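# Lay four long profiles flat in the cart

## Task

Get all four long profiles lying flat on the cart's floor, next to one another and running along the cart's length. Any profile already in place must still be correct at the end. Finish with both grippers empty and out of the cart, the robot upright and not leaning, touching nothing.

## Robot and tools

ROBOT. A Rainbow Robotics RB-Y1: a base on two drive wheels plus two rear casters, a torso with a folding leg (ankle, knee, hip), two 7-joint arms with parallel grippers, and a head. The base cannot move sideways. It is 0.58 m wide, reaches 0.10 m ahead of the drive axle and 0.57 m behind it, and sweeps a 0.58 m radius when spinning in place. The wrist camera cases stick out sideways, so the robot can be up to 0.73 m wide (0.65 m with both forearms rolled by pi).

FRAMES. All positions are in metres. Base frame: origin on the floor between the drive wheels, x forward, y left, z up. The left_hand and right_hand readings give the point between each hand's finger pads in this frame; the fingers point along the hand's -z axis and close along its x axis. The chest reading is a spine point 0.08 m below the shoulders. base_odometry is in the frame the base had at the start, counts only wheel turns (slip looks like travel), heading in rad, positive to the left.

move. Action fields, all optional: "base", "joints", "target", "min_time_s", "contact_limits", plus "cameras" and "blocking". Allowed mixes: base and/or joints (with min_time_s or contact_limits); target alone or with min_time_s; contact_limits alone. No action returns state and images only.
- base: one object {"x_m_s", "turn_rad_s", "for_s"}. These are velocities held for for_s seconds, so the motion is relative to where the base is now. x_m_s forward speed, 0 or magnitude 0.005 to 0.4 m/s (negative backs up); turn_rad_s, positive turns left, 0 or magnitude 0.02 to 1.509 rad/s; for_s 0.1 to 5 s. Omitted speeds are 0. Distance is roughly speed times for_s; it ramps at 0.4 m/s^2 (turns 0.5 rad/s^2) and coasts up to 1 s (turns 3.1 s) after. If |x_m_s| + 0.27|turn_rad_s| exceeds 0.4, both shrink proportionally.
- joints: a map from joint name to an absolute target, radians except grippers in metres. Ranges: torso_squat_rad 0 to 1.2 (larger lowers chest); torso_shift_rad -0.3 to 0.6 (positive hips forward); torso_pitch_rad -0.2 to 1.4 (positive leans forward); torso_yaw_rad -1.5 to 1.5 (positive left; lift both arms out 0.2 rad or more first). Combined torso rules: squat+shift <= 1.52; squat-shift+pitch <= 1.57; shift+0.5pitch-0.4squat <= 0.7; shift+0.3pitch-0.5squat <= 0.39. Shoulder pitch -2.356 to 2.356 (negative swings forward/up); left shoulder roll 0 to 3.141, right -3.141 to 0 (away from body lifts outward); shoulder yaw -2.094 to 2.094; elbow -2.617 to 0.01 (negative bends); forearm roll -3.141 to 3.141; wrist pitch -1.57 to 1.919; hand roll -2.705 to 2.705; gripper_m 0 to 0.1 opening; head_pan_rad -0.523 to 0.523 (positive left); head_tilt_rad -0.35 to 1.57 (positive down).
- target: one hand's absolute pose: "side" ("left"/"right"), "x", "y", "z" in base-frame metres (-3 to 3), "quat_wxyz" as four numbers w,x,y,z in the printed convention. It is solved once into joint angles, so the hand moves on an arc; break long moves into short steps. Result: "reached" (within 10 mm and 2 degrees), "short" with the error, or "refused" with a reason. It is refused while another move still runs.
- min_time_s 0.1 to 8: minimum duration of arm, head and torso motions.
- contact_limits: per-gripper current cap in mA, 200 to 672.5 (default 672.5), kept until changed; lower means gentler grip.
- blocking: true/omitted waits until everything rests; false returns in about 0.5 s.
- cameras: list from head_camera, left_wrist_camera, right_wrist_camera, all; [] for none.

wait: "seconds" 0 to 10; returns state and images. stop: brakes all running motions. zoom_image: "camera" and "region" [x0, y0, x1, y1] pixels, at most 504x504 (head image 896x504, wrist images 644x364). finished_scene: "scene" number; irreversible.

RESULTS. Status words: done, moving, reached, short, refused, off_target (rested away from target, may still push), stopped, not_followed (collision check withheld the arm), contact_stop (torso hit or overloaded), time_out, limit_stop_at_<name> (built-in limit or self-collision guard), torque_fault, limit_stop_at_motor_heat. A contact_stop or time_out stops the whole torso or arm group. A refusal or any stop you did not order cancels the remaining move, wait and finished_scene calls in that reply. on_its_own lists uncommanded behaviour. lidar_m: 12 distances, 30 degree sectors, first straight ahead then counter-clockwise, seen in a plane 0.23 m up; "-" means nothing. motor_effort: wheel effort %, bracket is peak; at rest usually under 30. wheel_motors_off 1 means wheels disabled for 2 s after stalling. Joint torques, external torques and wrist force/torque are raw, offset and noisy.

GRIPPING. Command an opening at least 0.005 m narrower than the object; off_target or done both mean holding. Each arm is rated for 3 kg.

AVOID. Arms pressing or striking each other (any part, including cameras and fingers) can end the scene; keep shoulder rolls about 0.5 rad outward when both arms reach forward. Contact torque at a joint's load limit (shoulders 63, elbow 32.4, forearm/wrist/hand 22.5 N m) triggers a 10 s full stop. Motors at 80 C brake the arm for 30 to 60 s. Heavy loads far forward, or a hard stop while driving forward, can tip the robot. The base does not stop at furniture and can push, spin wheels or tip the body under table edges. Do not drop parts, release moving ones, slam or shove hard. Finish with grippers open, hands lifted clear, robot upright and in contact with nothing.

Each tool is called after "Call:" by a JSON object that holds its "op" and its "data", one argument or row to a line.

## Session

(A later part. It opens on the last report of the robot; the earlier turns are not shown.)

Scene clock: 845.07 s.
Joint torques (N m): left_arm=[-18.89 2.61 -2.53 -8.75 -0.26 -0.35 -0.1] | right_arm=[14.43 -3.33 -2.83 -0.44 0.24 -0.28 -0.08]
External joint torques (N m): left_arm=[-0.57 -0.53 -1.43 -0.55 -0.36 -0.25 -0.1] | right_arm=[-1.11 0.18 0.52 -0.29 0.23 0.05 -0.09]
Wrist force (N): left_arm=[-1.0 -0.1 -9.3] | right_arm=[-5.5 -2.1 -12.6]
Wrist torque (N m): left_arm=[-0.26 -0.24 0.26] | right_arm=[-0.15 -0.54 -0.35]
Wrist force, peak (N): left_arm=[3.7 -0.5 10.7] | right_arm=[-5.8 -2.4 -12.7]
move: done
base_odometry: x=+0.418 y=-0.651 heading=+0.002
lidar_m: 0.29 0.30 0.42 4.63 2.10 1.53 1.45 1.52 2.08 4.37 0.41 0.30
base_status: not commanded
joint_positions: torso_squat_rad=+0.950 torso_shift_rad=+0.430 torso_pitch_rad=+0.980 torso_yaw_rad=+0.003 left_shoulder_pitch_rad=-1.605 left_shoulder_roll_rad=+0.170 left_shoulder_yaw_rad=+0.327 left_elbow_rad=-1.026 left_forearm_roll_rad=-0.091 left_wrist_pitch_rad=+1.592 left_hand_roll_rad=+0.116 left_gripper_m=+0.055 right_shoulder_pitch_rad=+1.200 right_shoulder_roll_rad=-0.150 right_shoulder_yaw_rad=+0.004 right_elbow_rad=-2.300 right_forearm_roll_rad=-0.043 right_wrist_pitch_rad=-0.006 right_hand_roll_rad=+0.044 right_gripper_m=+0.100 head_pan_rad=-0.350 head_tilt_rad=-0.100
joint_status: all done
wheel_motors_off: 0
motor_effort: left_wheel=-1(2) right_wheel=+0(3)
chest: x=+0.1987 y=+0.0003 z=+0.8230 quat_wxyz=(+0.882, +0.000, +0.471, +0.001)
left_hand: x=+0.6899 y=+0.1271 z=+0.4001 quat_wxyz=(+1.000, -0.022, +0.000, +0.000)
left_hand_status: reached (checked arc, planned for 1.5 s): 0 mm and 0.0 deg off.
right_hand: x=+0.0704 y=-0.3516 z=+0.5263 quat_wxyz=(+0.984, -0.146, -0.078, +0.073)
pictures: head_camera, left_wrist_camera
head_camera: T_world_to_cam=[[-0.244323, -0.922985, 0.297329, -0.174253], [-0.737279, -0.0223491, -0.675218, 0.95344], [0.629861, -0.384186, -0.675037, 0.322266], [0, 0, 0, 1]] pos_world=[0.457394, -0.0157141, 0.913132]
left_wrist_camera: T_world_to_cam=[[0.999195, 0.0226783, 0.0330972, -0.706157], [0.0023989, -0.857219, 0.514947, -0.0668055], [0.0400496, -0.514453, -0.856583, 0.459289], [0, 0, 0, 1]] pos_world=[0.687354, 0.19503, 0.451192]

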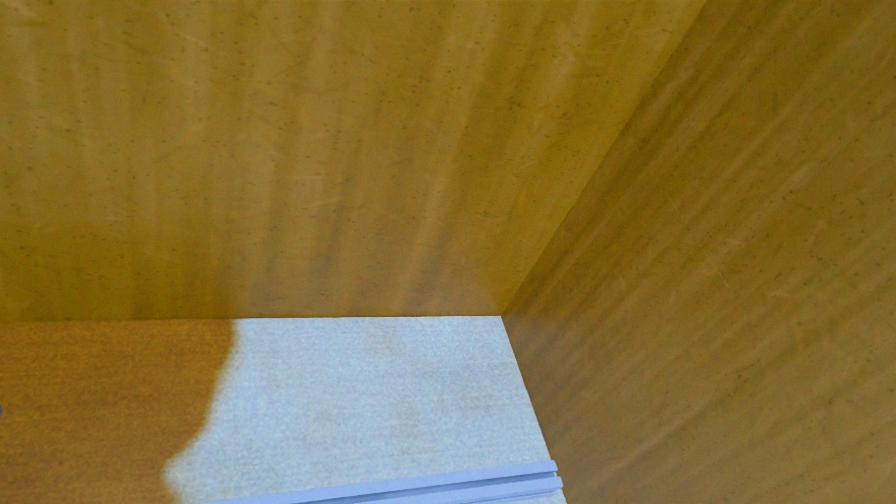

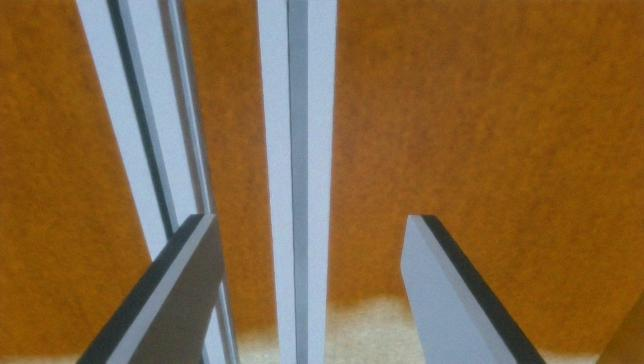

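Call:
{"op": "move", "data": {
  "joints": {"left_shoulder_roll_rad": 1.0, "left_shoulder_yaw_rad": -0.6, "left_elbow_rad": -1.4, "head_pan_rad": 0.3, "head_tilt_rad": 0.2},
  "min_time_s": 2,
  "cameras": ["head_camera"]
}}

Call:
{"op": "move", "data": {
  "target": {"side": "left", "x": 0.535, "y": 0.127, "z": 0.45, "quat_wxyz": [1, 0, 0, 0]},
  "min_time_s": 2.5,
  "cameras": ["head_camera"]
}}

Scene clock: 856.73 s.
Joint torques (N m): left_arm=[-18.4 11.46 6.24 -5.06 -1.96 -0.09 0.02] | right_arm=[13.98 -3.27 -2.56 -0.61 0.14 -0.44 -0.19]
External joint torques (N m): left_arm=[-1.28 0.27 -1.37 -0.65 -0.32 -0.07 0.02] | right_arm=[-1.56 0.24 0.8 -0.47 0.13 -0.1 -0.19]
Wrist force (N): left_arm=[-1.5 -6.1 -6.2] | right_arm=[-5.7 -2.1 -12.7]
Wrist torque (N m): left_arm=[0.10 -0.30 0.22] | right_arm=[-0.15 -0.55 -0.33]
Wrist force, peak (N): left_arm=[-1.5 -0.1 -9.9] | right_arm=[-6.0 -2.3 -12.8]
move: done
base_odometry: x=+0.418 y=-0.651 heading=+0.002
lidar_m: 0.28 0.30 0.43 4.63 2.09 1.54 1.46 1.52 2.08 4.37 0.40 0.30
base_status: not commanded
joint_positions: torso_squat_rad=+0.950 torso_shift_rad=+0.430 torso_pitch_rad=+0.980 torso_yaw_rad=+0.003 left_shoulder_pitch_rad=-1.605 left_shoulder_roll_rad=+1.000 left_shoulder_yaw_rad=-0.600 left_elbow_rad=-1.400 left_forearm_roll_rad=-0.091 left_wrist_pitch_rad=+1.592 left_hand_roll_rad=+0.116 left_gripper_m=+0.055 right_shoulder_pitch_rad=+1.200 right_shoulder_roll_rad=-0.150 right_shoulder_yaw_rad=+0.004 right_elbow_rad=-2.300 right_forearm_roll_rad=-0.043 right_wrist_pitch_rad=-0.006 right_hand_roll_rad=+0.044 right_gripper_m=+0.100 head_pan_rad=+0.300 head_tilt_rad=+0.200
joint_status: all done
wheel_motors_off: 0
motor_effort: left_wheel=+0(1) right_wheel=-1(2)
chest: x=+0.1987 y=+0.0003 z=+0.8230 quat_wxyz=(+0.882, +0.000, +0.471, +0.001)
left_hand: x=+0.8011 y=+0.3873 z=+0.6017 quat_wxyz=(+0.826, +0.486, -0.184, -0.218)
right_hand: x=+0.0704 y=-0.3516 z=+0.5263 quat_wxyz=(+0.984, -0.146, -0.078, +0.073)
head_camera: T_world_to_cam=[[0.118093, -0.96934, -0.215484, 0.158815], [-0.905654, -0.0161436, -0.42371, 0.786517], [0.407241, 0.245191, -0.879793, 0.593505], [0, 0, 0, 1]] pos_world=[0.451858, 0.0211212, 0.88964]

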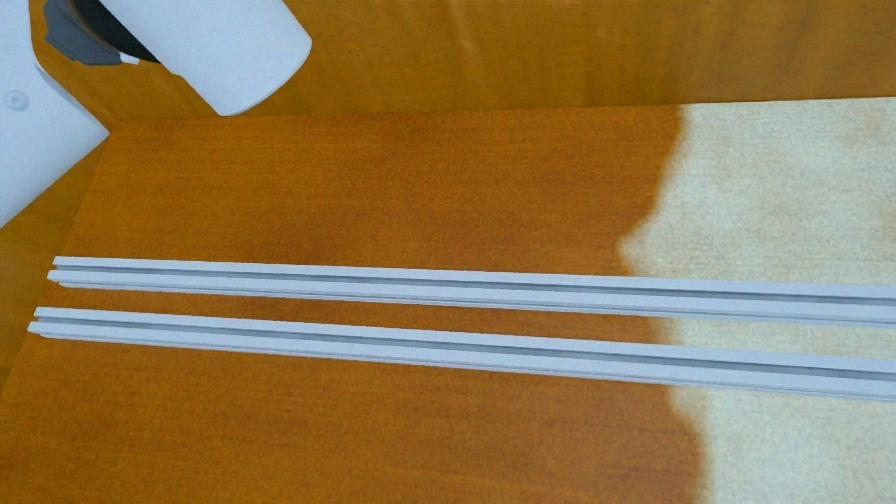

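Scene clock: 859.57 s.
Joint torques (N m): left_arm=[-10.06 2.13 4.6 -7.73 0.24 0.26 0.45] | right_arm=[14.74 -3.77 -2.6 -0.73 0.5 -0.43 -0.27]
External joint torques (N m): left_arm=[0.5 -1.29 0.26 -0.57 0.22 0.31 0.45] | right_arm=[-0.8 -0.27 0.75 -0.58 0.49 -0.09 -0.27]
Wrist force (N): left_arm=[-1.4 -0.2 -8.8] | right_arm=[-5.8 -2.0 -12.7]
Wrist torque (N m): left_arm=[-0.31 -0.25 0.23] | right_arm=[-0.17 -0.56 -0.34]
Wrist force, peak (N): left_arm=[-1.9 -0.8 -9.4] | right_arm=[-5.9 -2.1 -12.8]
move: done
base_odometry: x=+0.418 y=-0.651 heading=+0.002
lidar_m: 0.25 0.26 0.35 4.63 2.11 1.54 1.46 1.52 2.07 4.38 0.40 0.28
base_status: not commanded
joint_positions: torso_squat_rad=+0.950 torso_shift_rad=+0.430 torso_pitch_rad=+0.980 torso_yaw_rad=+0.003 left_shoulder_pitch_rad=-1.149 left_shoulder_roll_rad=+0.612 left_shoulder_yaw_rad=-0.380 left_elbow_rad=-1.991 left_forearm_roll_rad=+0.506 left_wrist_pitch_rad=+1.907 left_hand_roll_rad=+0.857 left_gripper_m=+0.055 right_shoulder_pitch_rad=+1.200 right_shoulder_roll_rad=-0.150 right_shoulder_yaw_rad=+0.004 right_elbow_rad=-2.300 right_forearm_roll_rad=-0.043 right_wrist_pitch_rad=-0.006 right_hand_roll_rad=+0.044 right_gripper_m=+0.100 head_pan_rad=+0.300 head_tilt_rad=+0.200
joint_status: all done
wheel_motors_off: 0
motor_effort: left_wheel=-6(29) right_wheel=+2(11)
chest: x=+0.1986 y=+0.0002 z=+0.8230 quat_wxyz=(+0.882, +0.000, +0.471, +0.001)
left_hand: x=+0.5351 y=+0.1271 z=+0.4502 quat_wxyz=(+1.000, +0.000, +0.000, +0.000)
left_hand_status: reached (checked arc, planned for 2.5 s): 0 mm and 0.0 deg off.
right_hand: x=+0.0704 y=-0.3516 z=+0.5262 quat_wxyz=(+0.984, -0.146, -0.079, +0.073)
head_camera: T_world_to_cam=[[0.118171, -0.96927, -0.215756, 0.158957], [-0.905566, -0.0160454, -0.423902, 0.786596], [0.407414, 0.245475, -0.879634, 0.593433], [0, 0, 0, 1]] pos_world=[0.451757, 0.0210206, 0.88974]

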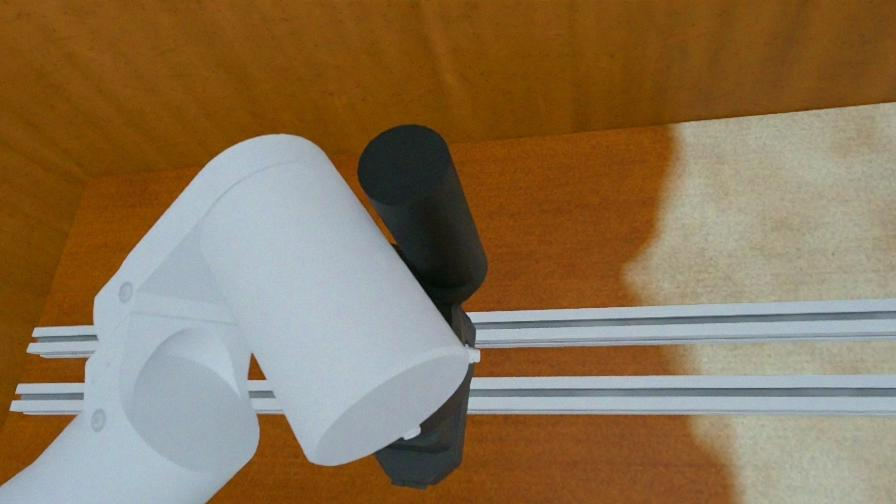

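Call:
{"op": "move", "data": {
  "joints": {"head_pan_rad": 0.5, "head_tilt_rad": 0.8},
  "cameras": ["head_camera", "left_wrist_camera"]
}}

Scene clock: 871.33 s.
Joint torques (N m): left_arm=[-10.4 1.8 4.65 -7.38 0.18 0.19 0.48] | right_arm=[14.41 -3.48 -3.07 -0.54 0.25 -0.21 -0.26]
External joint torques (N m): left_arm=[0.17 -1.61 0.31 -0.22 0.16 0.25 0.48] | right_arm=[-1.13 0.03 0.28 -0.39 0.23 0.12 -0.26]
Wrist force (N): left_arm=[-1.2 -0.1 -8.8] | right_arm=[-5.9 -2.0 -12.5]
Wrist torque (N m): left_arm=[-0.32 -0.24 0.24] | right_arm=[-0.17 -0.57 -0.33]
Wrist force, peak (N): left_arm=[-1.2 -0.2 -9.2] | right_arm=[-6.1 -2.2 -12.8]
move: done
base_odometry: x=+0.418 y=-0.651 heading=+0.002
lidar_m: 0.25 0.27 0.34 4.64 2.10 1.53 1.45 1.52 2.06 4.38 0.41 0.28
base_status: not commanded
joint_positions: torso_squat_rad=+0.950 torso_shift_rad=+0.430 torso_pitch_rad=+0.980 torso_yaw_rad=+0.003 left_shoulder_pitch_rad=-1.149 left_shoulder_roll_rad=+0.612 left_shoulder_yaw_rad=-0.380 left_elbow_rad=-1.991 left_forearm_roll_rad=+0.506 left_wrist_pitch_rad=+1.907 left_hand_roll_rad=+0.857 left_gripper_m=+0.055 right_shoulder_pitch_rad=+1.200 right_shoulder_roll_rad=-0.150 right_shoulder_yaw_rad=+0.004 right_elbow_rad=-2.300 right_forearm_roll_rad=-0.043 right_wrist_pitch_rad=-0.006 right_hand_roll_rad=+0.044 right_gripper_m=+0.100 head_pan_rad=+0.500 head_tilt_rad=+0.800
joint_status: all done
wheel_motors_off: 0
motor_effort: left_wheel=-6(6) right_wheel=+1(4)
chest: x=+0.1986 y=+0.0002 z=+0.8230 quat_wxyz=(+0.882, +0.000, +0.471, +0.001)
left_hand: x=+0.5350 y=+0.1271 z=+0.4501 quat_wxyz=(+1.000, +0.000, +0.000, +0.000)
right_hand: x=+0.0704 y=-0.3516 z=+0.5262 quat_wxyz=(+0.984, -0.146, -0.079, +0.073)
head_camera: T_world_to_cam=[[0.250272, -0.902812, -0.349706, 0.23186], [-0.947871, -0.302067, 0.101468, 0.321298], [-0.197241, 0.306082, -0.931349, 0.868799], [0, 0, 0, 1]] pos_world=[0.417884, 0.0404564, 0.857636]
left_wrist_camera: T_world_to_cam=[[0.999197, 0.0204481, 0.0344604, -0.553344], [0.0015987, -0.879653, 0.475612, -0.0711528], [0.0400385, -0.475175, -0.87898, 0.513436], [0, 0, 0, 1]] pos_world=[0.532456, 0.192697, 0.504209]

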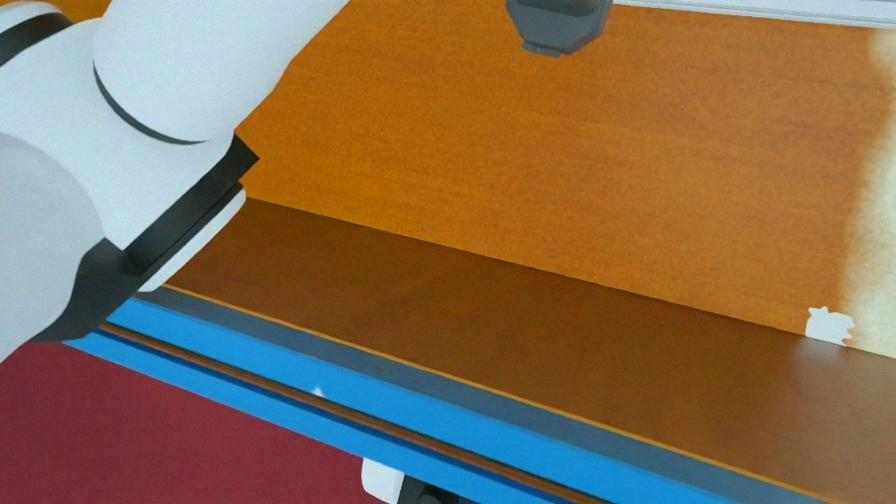

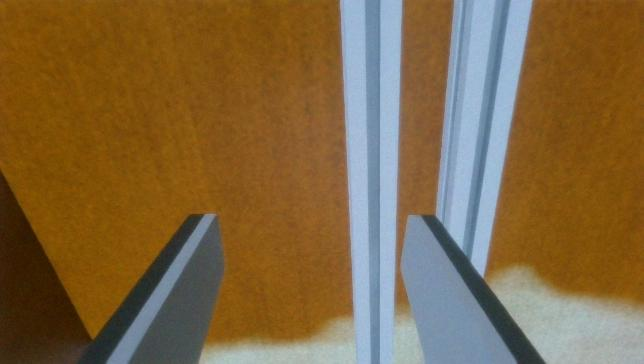

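Call:
{"op": "move", "data": {
  "joints": {"left_shoulder_pitch_rad": -1.605, "left_shoulder_roll_rad": 0.7, "left_shoulder_yaw_rad": -0.4, "left_elbow_rad": -1.4, "left_forearm_roll_rad": 0.2, "left_wrist_pitch_rad": 1.6, "left_hand_roll_rad": 0.4},
  "min_time_s": 2.5,
  "cameras": ["head_camera"]
}}

Call:
{"op": "move", "data": {
  "joints": {"torso_squat_rad": 0.7, "torso_pitch_rad": 0.8, "torso_shift_rad": 0.2, "head_pan_rad": 0.0, "head_tilt_rad": 0.2},
  "min_time_s": 3,
  "cameras": ["head_camera"]
}}

Scene clock: 882.00 s.
Joint torques (N m): left_arm=[-19.49 8.11 3.95 -6.43 -1.39 -0.59 -0.19] | right_arm=[14.89 -3.78 -2.71 -0.69 0.3 -0.38 -0.16]
External joint torques (N m): left_arm=[-1.15 0.93 -1.9 0.25 -0.52 -0.19 -0.17] | right_arm=[-0.65 -0.28 0.65 -0.54 0.28 -0.04 -0.17]
Wrist force (N): left_arm=[-2.7 -2.6 -8.5] | right_arm=[-5.8 -1.9 -12.6]
Wrist torque (N m): left_arm=[-0.14 -0.31 0.23] | right_arm=[-0.16 -0.58 -0.36]
Wrist force, peak (N): left_arm=[-2.9 -1.3 -9.0] | right_arm=[-5.8 -2.3 -12.8]
move: done
base_odometry: x=+0.418 y=-0.651 heading=+0.002
lidar_m: 0.25 0.26 0.35 4.63 2.10 1.54 1.46 1.51 2.08 4.38 0.39 0.28
base_status: not commanded
joint_positions: torso_squat_rad=+0.950 torso_shift_rad=+0.430 torso_pitch_rad=+0.980 torso_yaw_rad=+0.003 left_shoulder_pitch_rad=-1.605 left_shoulder_roll_rad=+0.700 left_shoulder_yaw_rad=-0.400 left_elbow_rad=-1.400 left_forearm_roll_rad=+0.200 left_wrist_pitch_rad=+1.600 left_hand_roll_rad=+0.400 left_gripper_m=+0.055 right_shoulder_pitch_rad=+1.200 right_shoulder_roll_rad=-0.150 right_shoulder_yaw_rad=+0.004 right_elbow_rad=-2.300 right_forearm_roll_rad=-0.043 right_wrist_pitch_rad=-0.006 right_hand_roll_rad=+0.044 right_gripper_m=+0.100 head_pan_rad=+0.500 head_tilt_rad=+0.800
joint_status: all done
wheel_motors_off: 0
motor_effort: left_wheel=-5(6) right_wheel=+2(5)
chest: x=+0.1986 y=+0.0002 z=+0.8230 quat_wxyz=(+0.882, +0.000, +0.471, +0.001)
left_hand: x=+0.7745 y=+0.2152 z=+0.5172 quat_wxyz=(+0.960, +0.173, -0.200, -0.093)
right_hand: x=+0.0704 y=-0.3516 z=+0.5262 quat_wxyz=(+0.984, -0.146, -0.079, +0.073)
head_camera: T_world_to_cam=[[0.250272, -0.902812, -0.349706, 0.23186], [-0.947871, -0.302067, 0.101468, 0.321298], [-0.197241, 0.306082, -0.931349, 0.868799], [0, 0, 0, 1]] pos_world=[0.417884, 0.0404564, 0.857636]

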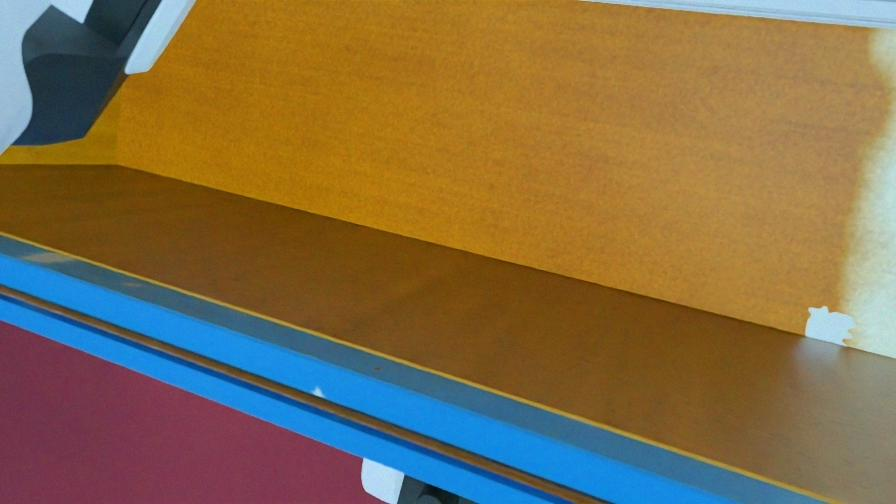

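Scene clock: 885.30 s.
Joint torques (N m): left_arm=[-21.13 7.93 4.54 -6.39 -1.44 -0.78 -0.27] | right_arm=[13.97 -3.96 -3.07 -2.38 0.33 -0.86 -0.29]
External joint torques (N m): left_arm=[-1.04 0.19 -1.82 -0.15 -0.43 -0.13 -0.25] | right_arm=[-1.05 -0.18 0.49 -0.4 0.28 -0.19 -0.31]
Wrist force (N): left_arm=[-3.5 -2.9 -7.9] | right_arm=[-6.7 -2.5 -12.4]
Wrist torque (N m): left_arm=[-0.05 -0.32 0.22] | right_arm=[-0.10 -0.58 -0.30]
Wrist force, peak (N): left_arm=[-3.1 -2.6 -8.9] | right_arm=[-7.2 -2.6 -12.6]
move: done
base_odometry: x=+0.418 y=-0.651 heading=+0.002
lidar_m: 0.26 0.27 0.35 4.63 2.10 1.54 1.45 1.52 2.08 4.38 0.40 0.28
base_status: not commanded
joint_positions: torso_squat_rad=+0.700 torso_shift_rad=+0.200 torso_pitch_rad=+0.800 torso_yaw_rad=+0.003 left_shoulder_pitch_rad=-1.605 left_shoulder_roll_rad=+0.700 left_shoulder_yaw_rad=-0.400 left_elbow_rad=-1.400 left_forearm_roll_rad=+0.200 left_wrist_pitch_rad=+1.600 left_hand_roll_rad=+0.400 left_gripper_m=+0.055 right_shoulder_pitch_rad=+1.200 right_shoulder_roll_rad=-0.150 right_shoulder_yaw_rad=+0.004 right_elbow_rad=-2.300 right_forearm_roll_rad=-0.043 right_wrist_pitch_rad=-0.006 right_hand_roll_rad=+0.044 right_gripper_m=+0.100 head_pan_rad=+0.000 head_tilt_rad=+0.200
joint_status: all done
wheel_motors_off: 0
motor_effort: left_wheel=-3(5) right_wheel=+1(4)
chest: x=+0.1004 y=+0.0002 z=+1.0207 quat_wxyz=(+0.921, +0.000, +0.390, +0.001)
left_hand: x=+0.7216 y=+0.2152 z=+0.8227 quat_wxyz=(+0.938, +0.181, -0.285, -0.077)
right_hand: x=+0.0273 y=-0.3516 z=+0.7058 quat_wxyz=(+0.973, -0.152, -0.166, +0.059)
head_camera: T_world_to_cam=[[-0.052282, -0.998386, 0.0222031, -0.00600375], [-0.813784, 0.0297073, -0.580408, 0.931973], [0.578811, -0.0484134, -0.814023, 0.72265], [0, 0, 0, 1]] pos_world=[0.339833, 0.00130547, 1.12931]

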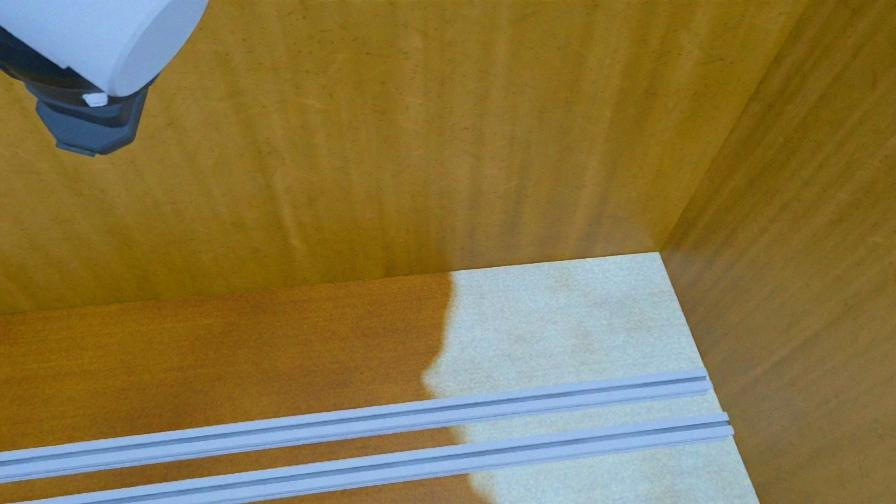

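Call:
{"op": "move", "data": {
  "base": {"x_m_s": -0.3, "for_s": 2.5},
  "cameras": []
}}

Call:
{"op": "move", "data": {
  "base": {"turn_rad_s": 0.5, "for_s": 2.6},
  "joints": {"left_shoulder_pitch_rad": -0.5, "left_shoulder_roll_rad": 0.1, "left_shoulder_yaw_rad": 0.186, "left_elbow_rad": -1.8, "left_forearm_roll_rad": -0.323, "left_wrist_pitch_rad": 0.2, "left_hand_roll_rad": -1.301},
  "min_time_s": 3,
  "cameras": []
}}

Call:
{"op": "move", "data": {
  "base": {"x_m_s": 0.3, "for_s": 4.13},
  "joints": {"torso_squat_rad": 1.1, "torso_pitch_rad": 0.6, "torso_shift_rad": 0.2, "head_pan_rad": 0.1, "head_tilt_rad": 0.3},
  "cameras": []
}}

Call:
{"op": "move", "data": {
  "base": {"turn_rad_s": -0.5, "for_s": 2.6},
  "cameras": ["head_camera", "left_wrist_camera"]
}}

Scene clock: 932.30 s.
Joint torques (N m): left_arm=[-20.76 8.21 4.78 -6.36 -1.65 -0.4 -0.14] | right_arm=[14.02 -4.18 -3.2 -3.07 0.27 -0.66 -0.26]
External joint torques (N m): left_arm=[-0.67 0.46 -1.57 -0.12 -0.64 0.25 -0.11] | right_arm=[-1 -0.39 0.36 -1.09 0.22 0.01 -0.28]
Wrist force (N): left_arm=[-3.8 -2.8 -7.9] | right_arm=[-7.0 -2.1 -12.2]
Wrist torque (N m): left_arm=[-0.07 -0.36 0.21] | right_arm=[-0.14 -0.59 -0.32]
Wrist force, peak (N): left_arm=[-4.3 -3.0 -8.0] | right_arm=[-7.4 -2.4 -12.4]
move: done
base_odometry: x=-0.332 y=-0.652 heading=+0.001
lidar_m: 1.00 1.03 1.86 2.84 1.04 0.76 0.71 0.74 1.01 2.75 2.63 1.07
base_status: done (sent for 2.5 of 2.5 s)
joint_positions: torso_squat_rad=+0.700 torso_shift_rad=+0.200 torso_pitch_rad=+0.800 torso_yaw_rad=+0.003 left_shoulder_pitch_rad=-1.605 left_shoulder_roll_rad=+0.700 left_shoulder_yaw_rad=-0.400 left_elbow_rad=-1.400 left_forearm_roll_rad=+0.200 left_wrist_pitch_rad=+1.600 left_hand_roll_rad=+0.400 left_gripper_m=+0.055 right_shoulder_pitch_rad=+1.200 right_shoulder_roll_rad=-0.150 right_shoulder_yaw_rad=+0.004 right_elbow_rad=-2.300 right_forearm_roll_rad=-0.043 right_wrist_pitch_rad=-0.006 right_hand_roll_rad=+0.044 right_gripper_m=+0.100 head_pan_rad=+0.000 head_tilt_rad=+0.200
joint_status: not commanded
wheel_motors_off: 0
motor_effort: left_wheel=-2(25) right_wheel=+8(31)
chest: x=+0.1004 y=+0.0002 z=+1.0208 quat_wxyz=(+0.921, +0.000, +0.389, +0.001)
left_hand: x=+0.7216 y=+0.2152 z=+0.8228 quat_wxyz=(+0.938, +0.181, -0.285, -0.077)
right_hand: x=+0.0272 y=-0.3516 z=+0.7058 quat_wxyz=(+0.973, -0.152, -0.166, +0.059)

Scene clock: 936.23 s.
Joint torques (N m): left_arm=[-4.89 0.19 1.01 -9.9 -0.32 -1.88 0.24] | right_arm=[13.77 -3.76 -3.19 -2.54 0.27 -0.66 -0.21]
External joint torques (N m): left_arm=[0.33 -2.08 0.22 -0.09 -0.29 -0.2 0.22] | right_arm=[-1.25 0.03 0.37 -0.56 0.21 0.01 -0.22]
Wrist force (N): left_arm=[-0.1 -6.1 -4.3] | right_arm=[-7.0 -2.6 -12.2]
Wrist torque (N m): left_arm=[0.15 -0.15 0.18] | right_arm=[-0.08 -0.59 -0.32]
Wrist force, peak (N): left_arm=[-4.4 -3.8 -7.5] | right_arm=[-7.3 -2.5 -12.4]
move: done
base_odometry: x=-0.332 y=-0.652 heading=+1.301
lidar_m: 3.67 1.45 0.84 0.73 0.72 0.83 1.42 3.80 2.15 1.02 1.00 1.12
base_status: done (sent for 2.6 of 2.6 s)
joint_positions: torso_squat_rad=+0.700 torso_shift_rad=+0.200 torso_pitch_rad=+0.800 torso_yaw_rad=+0.003 left_shoulder_pitch_rad=-0.500 left_shoulder_roll_rad=+0.100 left_shoulder_yaw_rad=+0.186 left_elbow_rad=-1.800 left_forearm_roll_rad=-0.323 left_wrist_pitch_rad=+0.200 left_hand_roll_rad=-1.301 left_gripper_m=+0.055 right_shoulder_pitch_rad=+1.200 right_shoulder_roll_rad=-0.150 right_shoulder_yaw_rad=+0.004 right_elbow_rad=-2.300 right_forearm_roll_rad=-0.043 right_wrist_pitch_rad=-0.006 right_hand_roll_rad=+0.044 right_gripper_m=+0.100 head_pan_rad=+0.000 head_tilt_rad=+0.200
joint_status: all done
wheel_motors_off: 0
motor_effort: left_wheel=+0(28) right_wheel=+13(39)
chest: x=+0.1004 y=+0.0002 z=+1.0208 quat_wxyz=(+0.921, +0.000, +0.389, +0.001)
left_hand: x=+0.5748 y=+0.2614 z=+0.6910 quat_wxyz=(+0.550, +0.472, -0.379, -0.575)
right_hand: x=+0.0273 y=-0.3516 z=+0.7059 quat_wxyz=(+0.973, -0.152, -0.167, +0.059)

Scene clock: 941.60 s.
Joint torques (N m): left_arm=[-8.42 1.69 1.43 -10.12 -0.43 -1.78 0.2] | right_arm=[12.73 -3.87 -3.68 -4.5 0.24 -1.18 -0.19]
External joint torques (N m): left_arm=[0.28 -1.23 0.69 -0.05 -0.41 -0.06 0.18] | right_arm=[-1.13 0.09 -0.03 -0.56 0.14 -0.18 -0.22]
Wrist force (N): left_arm=[-0.6 -5.9 -3.2] | right_arm=[-7.9 -1.9 -11.5]
Wrist torque (N m): left_arm=[0.09 -0.24 0.22] | right_arm=[-0.15 -0.63 -0.35]
Wrist force, peak (N): left_arm=[-0.3 -6.1 -4.3] | right_arm=[-8.0 -2.0 -12.1]
move: done
base_odometry: x=-0.001 y=+0.543 heading=+1.301
lidar_m: 3.07 2.13 1.23 1.05 1.06 1.22 2.07 1.39 0.78 0.97 0.89 1.19
base_status: done (sent for 4.13 of 4.13 s)
joint_positions: torso_squat_rad=+1.100 torso_shift_rad=+0.200 torso_pitch_rad=+0.600 torso_yaw_rad=+0.003 left_shoulder_pitch_rad=-0.500 left_shoulder_roll_rad=+0.100 left_shoulder_yaw_rad=+0.186 left_elbow_rad=-1.800 left_forearm_roll_rad=-0.323 left_wrist_pitch_rad=+0.200 left_hand_roll_rad=-1.301 left_gripper_m=+0.055 right_shoulder_pitch_rad=+1.200 right_shoulder_roll_rad=-0.150 right_shoulder_yaw_rad=+0.004 right_elbow_rad=-2.300 right_forearm_roll_rad=-0.043 right_wrist_pitch_rad=-0.006 right_hand_roll_rad=+0.044 right_gripper_m=+0.100 head_pan_rad=+0.100 head_tilt_rad=+0.300
joint_status: all done
wheel_motors_off: 0
motor_effort: left_wheel=+2(33) right_wheel=-6(44)
chest: x=+0.0099 y=+0.0002 z=+0.8471 quat_wxyz=(+0.955, +0.000, +0.296, +0.001)
left_hand: x=+0.5404 y=+0.2614 z=+0.6181 quat_wxyz=(+0.510, +0.527, -0.432, -0.525)
right_hand: x=+0.0008 y=-0.3516 z=+0.5239 quat_wxyz=(+0.951, -0.157, -0.263, +0.044)

Scene clock: 945.53 s.
Joint torques (N m): left_arm=[-8.58 1.99 1.15 -10.64 -0.21 -2.02 -0.01] | right_arm=[13.18 -4 -3 -4.71 0.1 -1.05 -0.23]
External joint torques (N m): left_arm=[0.11 -0.93 0.41 -0.57 -0.18 -0.3 -0.03] | right_arm=[-0.68 -0.04 0.65 -0.76 -0.01 -0.04 -0.25]
Wrist force (N): left_arm=[-0.8 -6.2 -3.4] | right_arm=[-7.9 -1.9 -11.7]
Wrist torque (N m): left_arm=[0.13 -0.25 0.21] | right_arm=[-0.18 -0.65 -0.36]
Wrist force, peak (N): left_arm=[-0.6 -6.2 -3.8] | right_arm=[-7.9 -2.2 -11.9]
move: done
base_odometry: x=-0.001 y=+0.543 heading=+0.002
lidar_m: 0.91 0.89 2.16 4.10 1.50 1.10 1.03 1.08 1.47 4.05 0.92 0.77
base_status: done (sent for 2.6 of 2.6 s)
joint_positions: torso_squat_rad=+1.100 torso_shift_rad=+0.200 torso_pitch_rad=+0.600 torso_yaw_rad=+0.003 left_shoulder_pitch_rad=-0.500 left_shoulder_roll_rad=+0.100 left_shoulder_yaw_rad=+0.186 left_elbow_rad=-1.800 left_forearm_roll_rad=-0.323 left_wrist_pitch_rad=+0.200 left_hand_roll_rad=-1.301 left_gripper_m=+0.055 right_shoulder_pitch_rad=+1.200 right_shoulder_roll_rad=-0.150 right_shoulder_yaw_rad=+0.004 right_elbow_rad=-2.300 right_forearm_roll_rad=-0.043 right_wrist_pitch_rad=-0.006 right_hand_roll_rad=+0.044 right_gripper_m=+0.100 head_pan_rad=+0.100 head_tilt_rad=+0.300
joint_status: not commanded
wheel_motors_off: 0
motor_effort: left_wheel=+12(29) right_wheel=+2(40)
chest: x=+0.0099 y=+0.0002 z=+0.8471 quat_wxyz=(+0.955, +0.000, +0.296, +0.001)
left_hand: x=+0.5404 y=+0.2614 z=+0.6181 quat_wxyz=(+0.510, +0.527, -0.432, -0.525)
right_hand: x=+0.0008 y=-0.3516 z=+0.5239 quat_wxyz=(+0.951, -0.157, -0.263, +0.044)
head_camera: T_world_to_cam=[[0.0283499, -0.998827, -0.0392476, 0.0411279], [-0.753201, 0.00446819, -0.657775, 0.820536], [0.657179, 0.0482092, -0.752191, 0.600524], [0, 0, 0, 1]] pos_world=[0.222211, 0.00846256, 0.993051]
left_wrist_camera: T_world_to_cam=[[0.0431154, -0.994943, -0.0907192, 0.292239], [-0.543555, 0.0528279, -0.837709, 0.82961], [0.838265, 0.0854291, -0.538529, -0.0637075], [0, 0, 0, 1]] pos_world=[0.491743, 0.252377, 0.687175]

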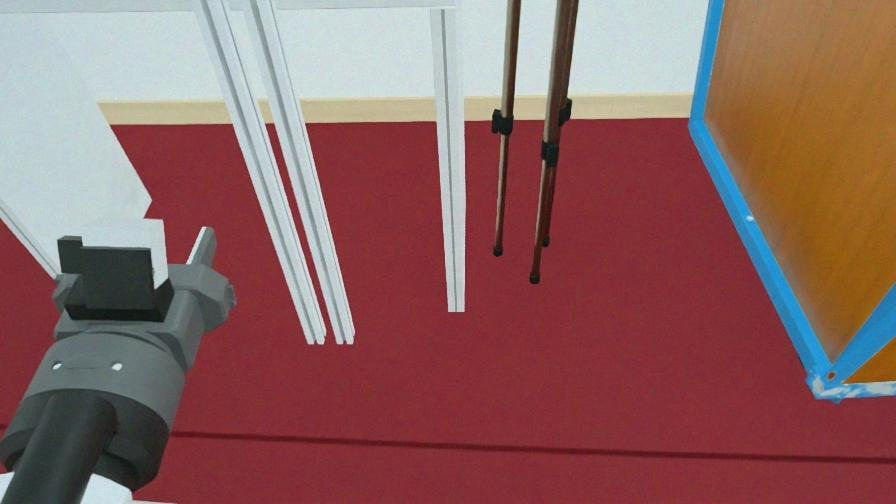

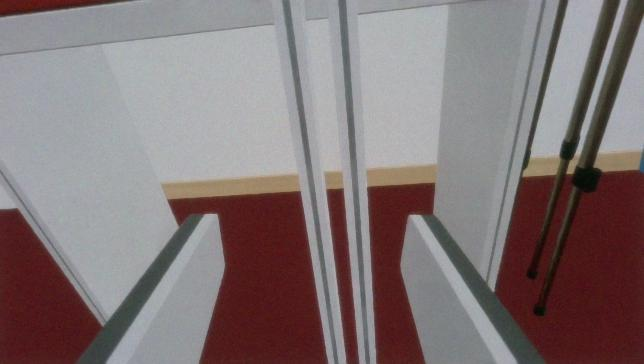

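Call:
{"op": "move", "data": {
  "target": {"side": "left", "x": 0.545, "y": 0.259, "z": 0.55, "quat_wxyz": [0.526, 0.472, -0.472, -0.526]},
  "min_time_s": 1,
  "cameras": []
}}

Call:
{"op": "move", "data": {
  "base": {"x_m_s": 0.2, "for_s": 1.18},
  "joints": {"left_gripper_m": 0.048},
  "cameras": ["left_wrist_camera", "head_camera"]
}}

Call:
{"op": "zoom_image", "data": {
  "camera": "left_wrist_camera",
  "region": [70, 0, 500, 364]
}}

Scene clock: 954.73 s.
Joint torques (N m): left_arm=[-10.71 4.77 0.49 -9.7 0.39 -1.85 0.64] | right_arm=[12.6 -3.78 -2.93 -4.82 0.22 -1.12 -0.28]
External joint torques (N m): left_arm=[-1.77 0.81 -0.89 0.01 0.27 -0.1 0.63] | right_arm=[-1.26 0.18 0.73 -0.87 0.11 -0.11 -0.31]
Wrist force (N): left_arm=[-1.5 -6.1 -3.5] | right_arm=[-7.9 -2.1 -11.8]
Wrist torque (N m): left_arm=[0.07 -0.29 0.19] | right_arm=[-0.14 -0.64 -0.34]
Wrist force, peak (N): left_arm=[-1.3 -6.8 -3.9] | right_arm=[-8.0 -2.0 -12.0]
move: done
base_odometry: x=-0.001 y=+0.543 heading=+0.002
lidar_m: 0.92 0.89 2.15 4.10 1.50 1.09 1.03 1.08 1.46 4.05 0.91 0.78
base_status: not commanded
joint_positions: torso_squat_rad=+1.100 torso_shift_rad=+0.200 torso_pitch_rad=+0.600 torso_yaw_rad=+0.003 left_shoulder_pitch_rad=-0.534 left_shoulder_roll_rad=+0.167 left_shoulder_yaw_rad=+0.174 left_elbow_rad=-1.516 left_forearm_roll_rad=-0.229 left_wrist_pitch_rad=-0.019 left_hand_roll_rad=-1.221 left_gripper_m=+0.055 right_shoulder_pitch_rad=+1.200 right_shoulder_roll_rad=-0.150 right_shoulder_yaw_rad=+0.004 right_elbow_rad=-2.300 right_forearm_roll_rad=-0.043 right_wrist_pitch_rad=-0.006 right_hand_roll_rad=+0.044 right_gripper_m=+0.100 head_pan_rad=+0.100 head_tilt_rad=+0.300
joint_status: all done
wheel_motors_off: 0
motor_effort: left_wheel=+13(14) right_wheel=+0(3)
chest: x=+0.0099 y=+0.0002 z=+0.8471 quat_wxyz=(+0.955, +0.000, +0.296, +0.001)
left_hand: x=+0.5449 y=+0.2591 z=+0.5498 quat_wxyz=(+0.527, +0.472, -0.472, -0.526)
left_hand_status: reached (checked arc, planned for 1.0 s): 0 mm and 0.0 deg off.
right_hand: x=+0.0008 y=-0.3516 z=+0.5239 quat_wxyz=(+0.951, -0.157, -0.263, +0.044)

Scene clock: 956.87 s.
Joint torques (N m): left_arm=[-8.88 4.08 0.33 -9.78 0.24 -1.86 0.46] | right_arm=[13.09 -4 -2.96 -4.61 0.32 -1.22 -0.29]
External joint torques (N m): left_arm=[0.07 0.12 -1.05 -0.07 0.13 -0.11 0.45] | right_arm=[-0.76 -0.05 0.69 -0.66 0.21 -0.21 -0.31]
Wrist force (N): left_arm=[-1.3 -6.6 -3.5] | right_arm=[-7.9 -1.9 -11.8]
Wrist torque (N m): left_arm=[0.11 -0.29 0.18] | right_arm=[-0.15 -0.63 -0.34]
Wrist force, peak (N): left_arm=[-1.3 -6.4 -4.3] | right_arm=[-8.2 -2.1 -11.7]
move: done
base_odometry: x=+0.232 y=+0.543 heading=+0.001
lidar_m: 0.68 0.67 1.03 5.00 1.83 1.33 1.26 1.32 1.82 4.90 0.60 0.71
base_status: done (sent for 1.17 of 1.17 s)
joint_positions: torso_squat_rad=+1.100 torso_shift_rad=+0.200 torso_pitch_rad=+0.600 torso_yaw_rad=+0.003 left_shoulder_pitch_rad=-0.534 left_shoulder_roll_rad=+0.167 left_shoulder_yaw_rad=+0.174 left_elbow_rad=-1.516 left_forearm_roll_rad=-0.229 left_wrist_pitch_rad=-0.019 left_hand_roll_rad=-1.221 left_gripper_m=+0.048 right_shoulder_pitch_rad=+1.200 right_shoulder_roll_rad=-0.150 right_shoulder_yaw_rad=+0.004 right_elbow_rad=-2.300 right_forearm_roll_rad=-0.043 right_wrist_pitch_rad=-0.006 right_hand_roll_rad=+0.044 right_gripper_m=+0.100 head_pan_rad=+0.100 head_tilt_rad=+0.300
joint_status: all done
wheel_motors_off: 0
motor_effort: left_wheel=-2(48) right_wheel=+2(37)
chest: x=+0.0099 y=+0.0002 z=+0.8470 quat_wxyz=(+0.955, +0.000, +0.296, +0.001)
left_hand: x=+0.5449 y=+0.2590 z=+0.5499 quat_wxyz=(+0.526, +0.472, -0.472, -0.526)
right_hand: x=+0.0008 y=-0.3516 z=+0.5239 quat_wxyz=(+0.951, -0.157, -0.263, +0.044)
pictures: head_camera, left_wrist_camera
head_camera: T_world_to_cam=[[0.0283472, -0.998827, -0.0392499, 0.0411279], [-0.753201, 0.00447168, -0.657775, 0.820611], [0.657179, 0.0482092, -0.752191, 0.600458], [0, 0, 0, 1]] pos_world=[0.222311, 0.00846257, 0.993051]
left_wrist_camera: T_world_to_cam=[[-0.0316997, -0.999195, 0.0245705, 0.261973], [-0.56841, -0.00219857, -0.822743, 0.794698], [0.822135, -0.0400469, -0.567883, -0.0465352], [0, 0, 0, 1]] pos_world=[0.498277, 0.261645, 0.620969]

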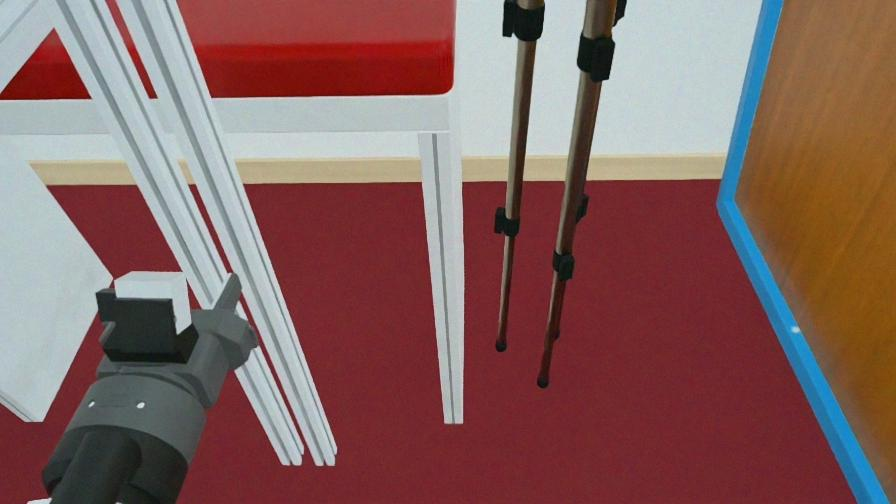

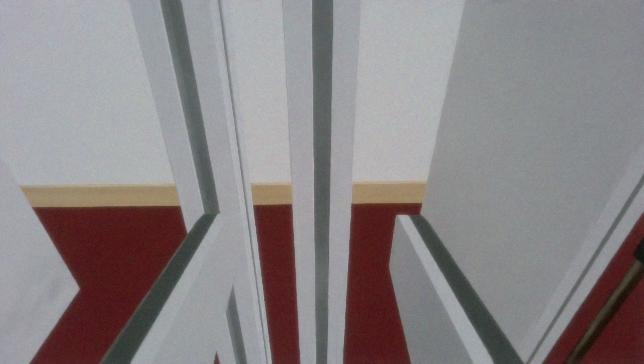

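Scaled by 1.172 (camera's finer frame: 920x520).

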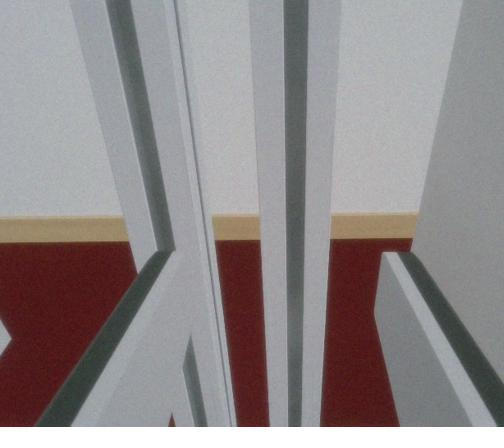

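Call:
{"op": "move", "data": {
  "target": {"side": "left", "x": 0.585, "y": 0.2545, "z": 0.55, "quat_wxyz": [0.526, 0.472, -0.472, -0.526]},
  "cameras": ["left_wrist_camera"]
}}

Call:
{"op": "zoom_image", "data": {
  "camera": "left_wrist_camera",
  "region": [70, 0, 500, 364]
}}

Scene clock: 967.27 s.
Joint torques (N m): left_arm=[-10.86 4.64 0.99 -9.84 -0.07 -1.83 -0.06] | right_arm=[12.75 -4.53 -2.9 -4.79 0.43 -1.17 -0.18]
External joint torques (N m): left_arm=[0.46 0.03 -0.16 -0.15 -0.2 -0.08 -0.07] | right_arm=[-1.11 -0.58 0.75 -0.84 0.33 -0.16 -0.2]
Wrist force (N): left_arm=[-1.6 -6.1 -3.6] | right_arm=[-7.7 -2.1 -11.6]
Wrist torque (N m): left_arm=[0.05 -0.32 0.22] | right_arm=[-0.14 -0.61 -0.36]
Wrist force, peak (N): left_arm=[-1.7 -7.5 -3.5] | right_arm=[-8.2 -2.3 -11.8]
move: done
base_odometry: x=+0.232 y=+0.543 heading=+0.001
lidar_m: 0.69 0.66 1.03 5.00 1.84 1.32 1.26 1.31 1.80 4.91 0.61 0.71
base_status: not commanded
joint_positions: torso_squat_rad=+1.100 torso_shift_rad=+0.200 torso_pitch_rad=+0.600 torso_yaw_rad=+0.003 left_shoulder_pitch_rad=-0.684 left_shoulder_roll_rad=+0.179 left_shoulder_yaw_rad=+0.204 left_elbow_rad=-1.354 left_forearm_roll_rad=-0.237 left_wrist_pitch_rad=-0.033 left_hand_roll_rad=-1.230 left_gripper_m=+0.048 right_shoulder_pitch_rad=+1.200 right_shoulder_roll_rad=-0.150 right_shoulder_yaw_rad=+0.004 right_elbow_rad=-2.300 right_forearm_roll_rad=-0.043 right_wrist_pitch_rad=-0.006 right_hand_roll_rad=+0.044 right_gripper_m=+0.100 head_pan_rad=+0.100 head_tilt_rad=+0.300
joint_status: all done
wheel_motors_off: 0
motor_effort: left_wheel=-6(6) right_wheel=+4(6)
chest: x=+0.0099 y=+0.0003 z=+0.8470 quat_wxyz=(+0.955, +0.000, +0.296, +0.001)
left_hand: x=+0.5846 y=+0.2542 z=+0.5502 quat_wxyz=(+0.527, +0.472, -0.472, -0.527)
left_hand_status: reached (checked arc, planned for 0.5 s): 1 mm and 0.1 deg off.
right_hand: x=+0.0007 y=-0.3516 z=+0.5239 quat_wxyz=(+0.951, -0.157, -0.263, +0.044)
left_wrist_camera: T_world_to_cam=[[-0.0324196, -0.999159, 0.0251095, 0.25847], [-0.569347, -0.00218623, -0.822094, 0.817683], [0.821458, -0.040948, -0.568798, -0.0779791], [0, 0, 0, 1]] pos_world=[0.537982, 0.256847, 0.621368]

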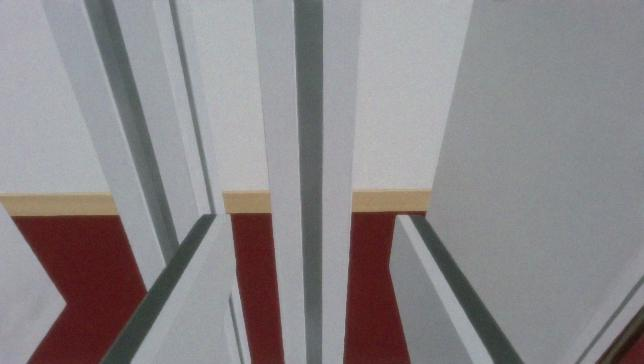

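Scaled by 1.172 (camera's finer frame: 920x520).

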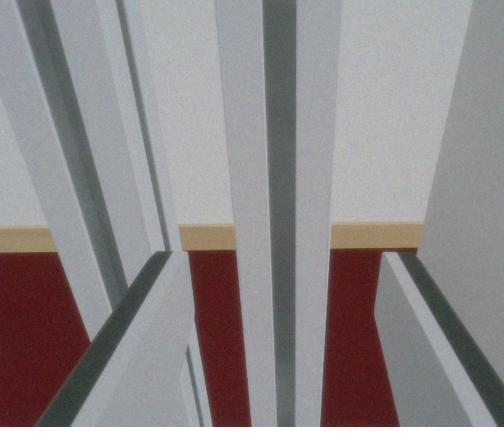

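Call:
{"op": "move", "data": {
  "target": {"side": "left", "x": 0.62, "y": 0.2545, "z": 0.548, "quat_wxyz": [0.526, 0.472, -0.472, -0.526]},
  "cameras": ["left_wrist_camera"]
}}

Call:
{"op": "move", "data": {
  "target": {"side": "left", "x": 0.640, "y": 0.2545, "z": 0.547, "quat_wxyz": [0.526, 0.472, -0.472, -0.526]},
  "cameras": ["left_wrist_camera"]
}}

Call:
{"op": "zoom_image", "data": {
  "camera": "left_wrist_camera",
  "region": [70, 0, 500, 364]
}}

Scene clock: 976.07 s.
Joint torques (N m): left_arm=[-13.1 6.28 1.15 -9.48 -0.08 -1.92 -0.03] | right_arm=[13.31 -3.78 -3.01 -5.02 0.19 -1.13 -0.16]
External joint torques (N m): left_arm=[0.34 0.81 0.21 0.1 -0.23 -0.16 -0.05] | right_arm=[-0.55 0.18 0.64 -1.07 0.09 -0.12 -0.18]
Wrist force (N): left_arm=[-1.0 -5.7 -3.4] | right_arm=[-7.9 -2.1 -11.7]
Wrist torque (N m): left_arm=[-0.01 -0.24 0.24] | right_arm=[-0.14 -0.65 -0.35]
Wrist force, peak (N): left_arm=[-1.6 -7.0 -3.8] | right_arm=[-8.1 -2.1 -11.9]
move: done
base_odometry: x=+0.232 y=+0.543 heading=+0.001
lidar_m: 0.69 0.67 1.03 5.01 1.83 1.35 1.26 1.32 1.81 4.89 0.61 0.72
base_status: not commanded
joint_positions: torso_squat_rad=+1.100 torso_shift_rad=+0.200 torso_pitch_rad=+0.600 torso_yaw_rad=+0.003 left_shoulder_pitch_rad=-0.828 left_shoulder_roll_rad=+0.200 left_shoulder_yaw_rad=+0.241 left_elbow_rad=-1.163 left_forearm_roll_rad=-0.241 left_wrist_pitch_rad=-0.081 left_hand_roll_rad=-1.239 left_gripper_m=+0.048 right_shoulder_pitch_rad=+1.200 right_shoulder_roll_rad=-0.150 right_shoulder_yaw_rad=+0.004 right_elbow_rad=-2.300 right_forearm_roll_rad=-0.043 right_wrist_pitch_rad=-0.006 right_hand_roll_rad=+0.044 right_gripper_m=+0.100 head_pan_rad=+0.100 head_tilt_rad=+0.300
joint_status: all done
wheel_motors_off: 0
motor_effort: left_wheel=-5(6) right_wheel=+3(7)
chest: x=+0.0099 y=+0.0003 z=+0.8470 quat_wxyz=(+0.955, +0.000, +0.296, +0.001)
left_hand: x=+0.6194 y=+0.2541 z=+0.5482 quat_wxyz=(+0.527, +0.471, -0.472, -0.527)
left_hand_status: reached (checked arc, planned for 0.5 s): 1 mm and 0.2 deg off.
right_hand: x=+0.0007 y=-0.3516 z=+0.5239 quat_wxyz=(+0.951, -0.157, -0.263, +0.044)
left_wrist_camera: T_world_to_cam=[[-0.0327766, -0.999143, 0.0252854, 0.259744], [-0.570303, -0.00207938, -0.821432, 0.836021], [0.82078, -0.0413441, -0.569746, -0.106711], [0, 0, 0, 1]] pos_world=[0.572886, 0.256848, 0.619368]

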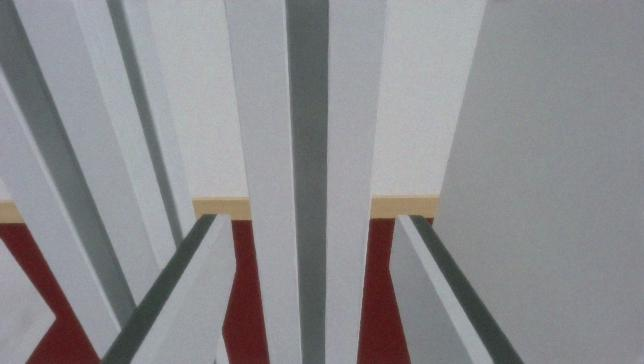

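Scene clock: 976.83 s.
Joint torques (N m): left_arm=[-14.49 6.07 1.03 -9.35 0.1 -1.8 -0.03] | right_arm=[13.14 -4.2 -3.28 -4.88 0.41 -1.1 -0.25]
External joint torques (N m): left_arm=[0.25 0.06 0.3 0.12 -0.07 -0.03 -0.04] | right_arm=[-0.72 -0.24 0.37 -0.93 0.31 -0.09 -0.28]
Wrist force (N): left_arm=[-1.3 -5.9 -3.6] | right_arm=[-7.8 -2.0 -11.8]
Wrist torque (N m): left_arm=[0.03 -0.27 0.24] | right_arm=[-0.14 -0.62 -0.35]
Wrist force, peak (N): left_arm=[-1.2 -7.0 -3.6] | right_arm=[-7.9 -2.0 -11.8]
move: done
base_odometry: x=+0.232 y=+0.543 heading=+0.001
lidar_m: 0.68 0.67 1.03 5.00 1.83 1.33 1.26 1.32 1.81 4.89 0.59 0.71
base_status: not commanded
joint_positions: torso_squat_rad=+1.100 torso_shift_rad=+0.200 torso_pitch_rad=+0.600 torso_yaw_rad=+0.003 left_shoulder_pitch_rad=-0.922 left_shoulder_roll_rad=+0.213 left_shoulder_yaw_rad=+0.272 left_elbow_rad=-1.024 left_forearm_roll_rad=-0.245 left_wrist_pitch_rad=-0.129 left_hand_roll_rad=-1.254 left_gripper_m=+0.048 right_shoulder_pitch_rad=+1.200 right_shoulder_roll_rad=-0.150 right_shoulder_yaw_rad=+0.004 right_elbow_rad=-2.300 right_forearm_roll_rad=-0.043 right_wrist_pitch_rad=-0.006 right_hand_roll_rad=+0.044 right_gripper_m=+0.100 head_pan_rad=+0.100 head_tilt_rad=+0.300
joint_status: all done
wheel_motors_off: 0
motor_effort: left_wheel=-5(6) right_wheel=+3(8)
chest: x=+0.0099 y=+0.0003 z=+0.8470 quat_wxyz=(+0.955, +0.000, +0.296, +0.001)
left_hand: x=+0.6398 y=+0.2542 z=+0.5470 quat_wxyz=(+0.527, +0.472, -0.472, -0.527)
left_hand_status: reached (checked arc, planned for 0.4 s): 0 mm and 0.1 deg off.
right_hand: x=+0.0008 y=-0.3516 z=+0.5239 quat_wxyz=(+0.951, -0.157, -0.263, +0.044)
left_wrist_camera: T_world_to_cam=[[-0.0324825, -0.999159, 0.025018, 0.260434], [-0.569163, -0.00208434, -0.822222, 0.846424], [0.821583, -0.0409471, -0.568616, -0.12533], [0, 0, 0, 1]] pos_world=[0.593181, 0.256847, 0.618168]

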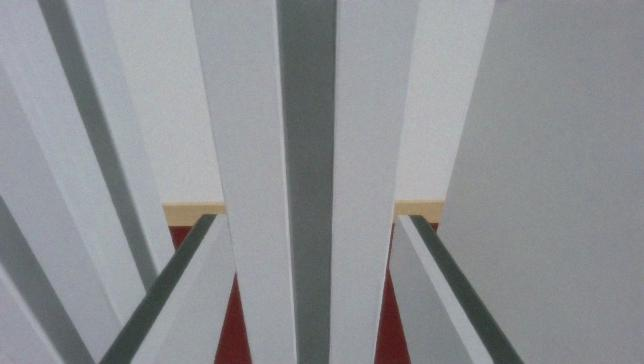

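Scaled by 1.172 (camera's finer frame: 920x520).

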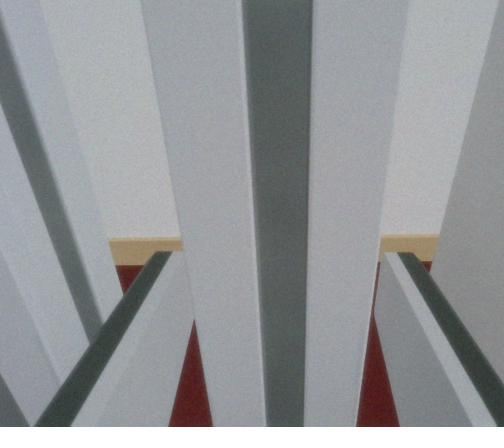

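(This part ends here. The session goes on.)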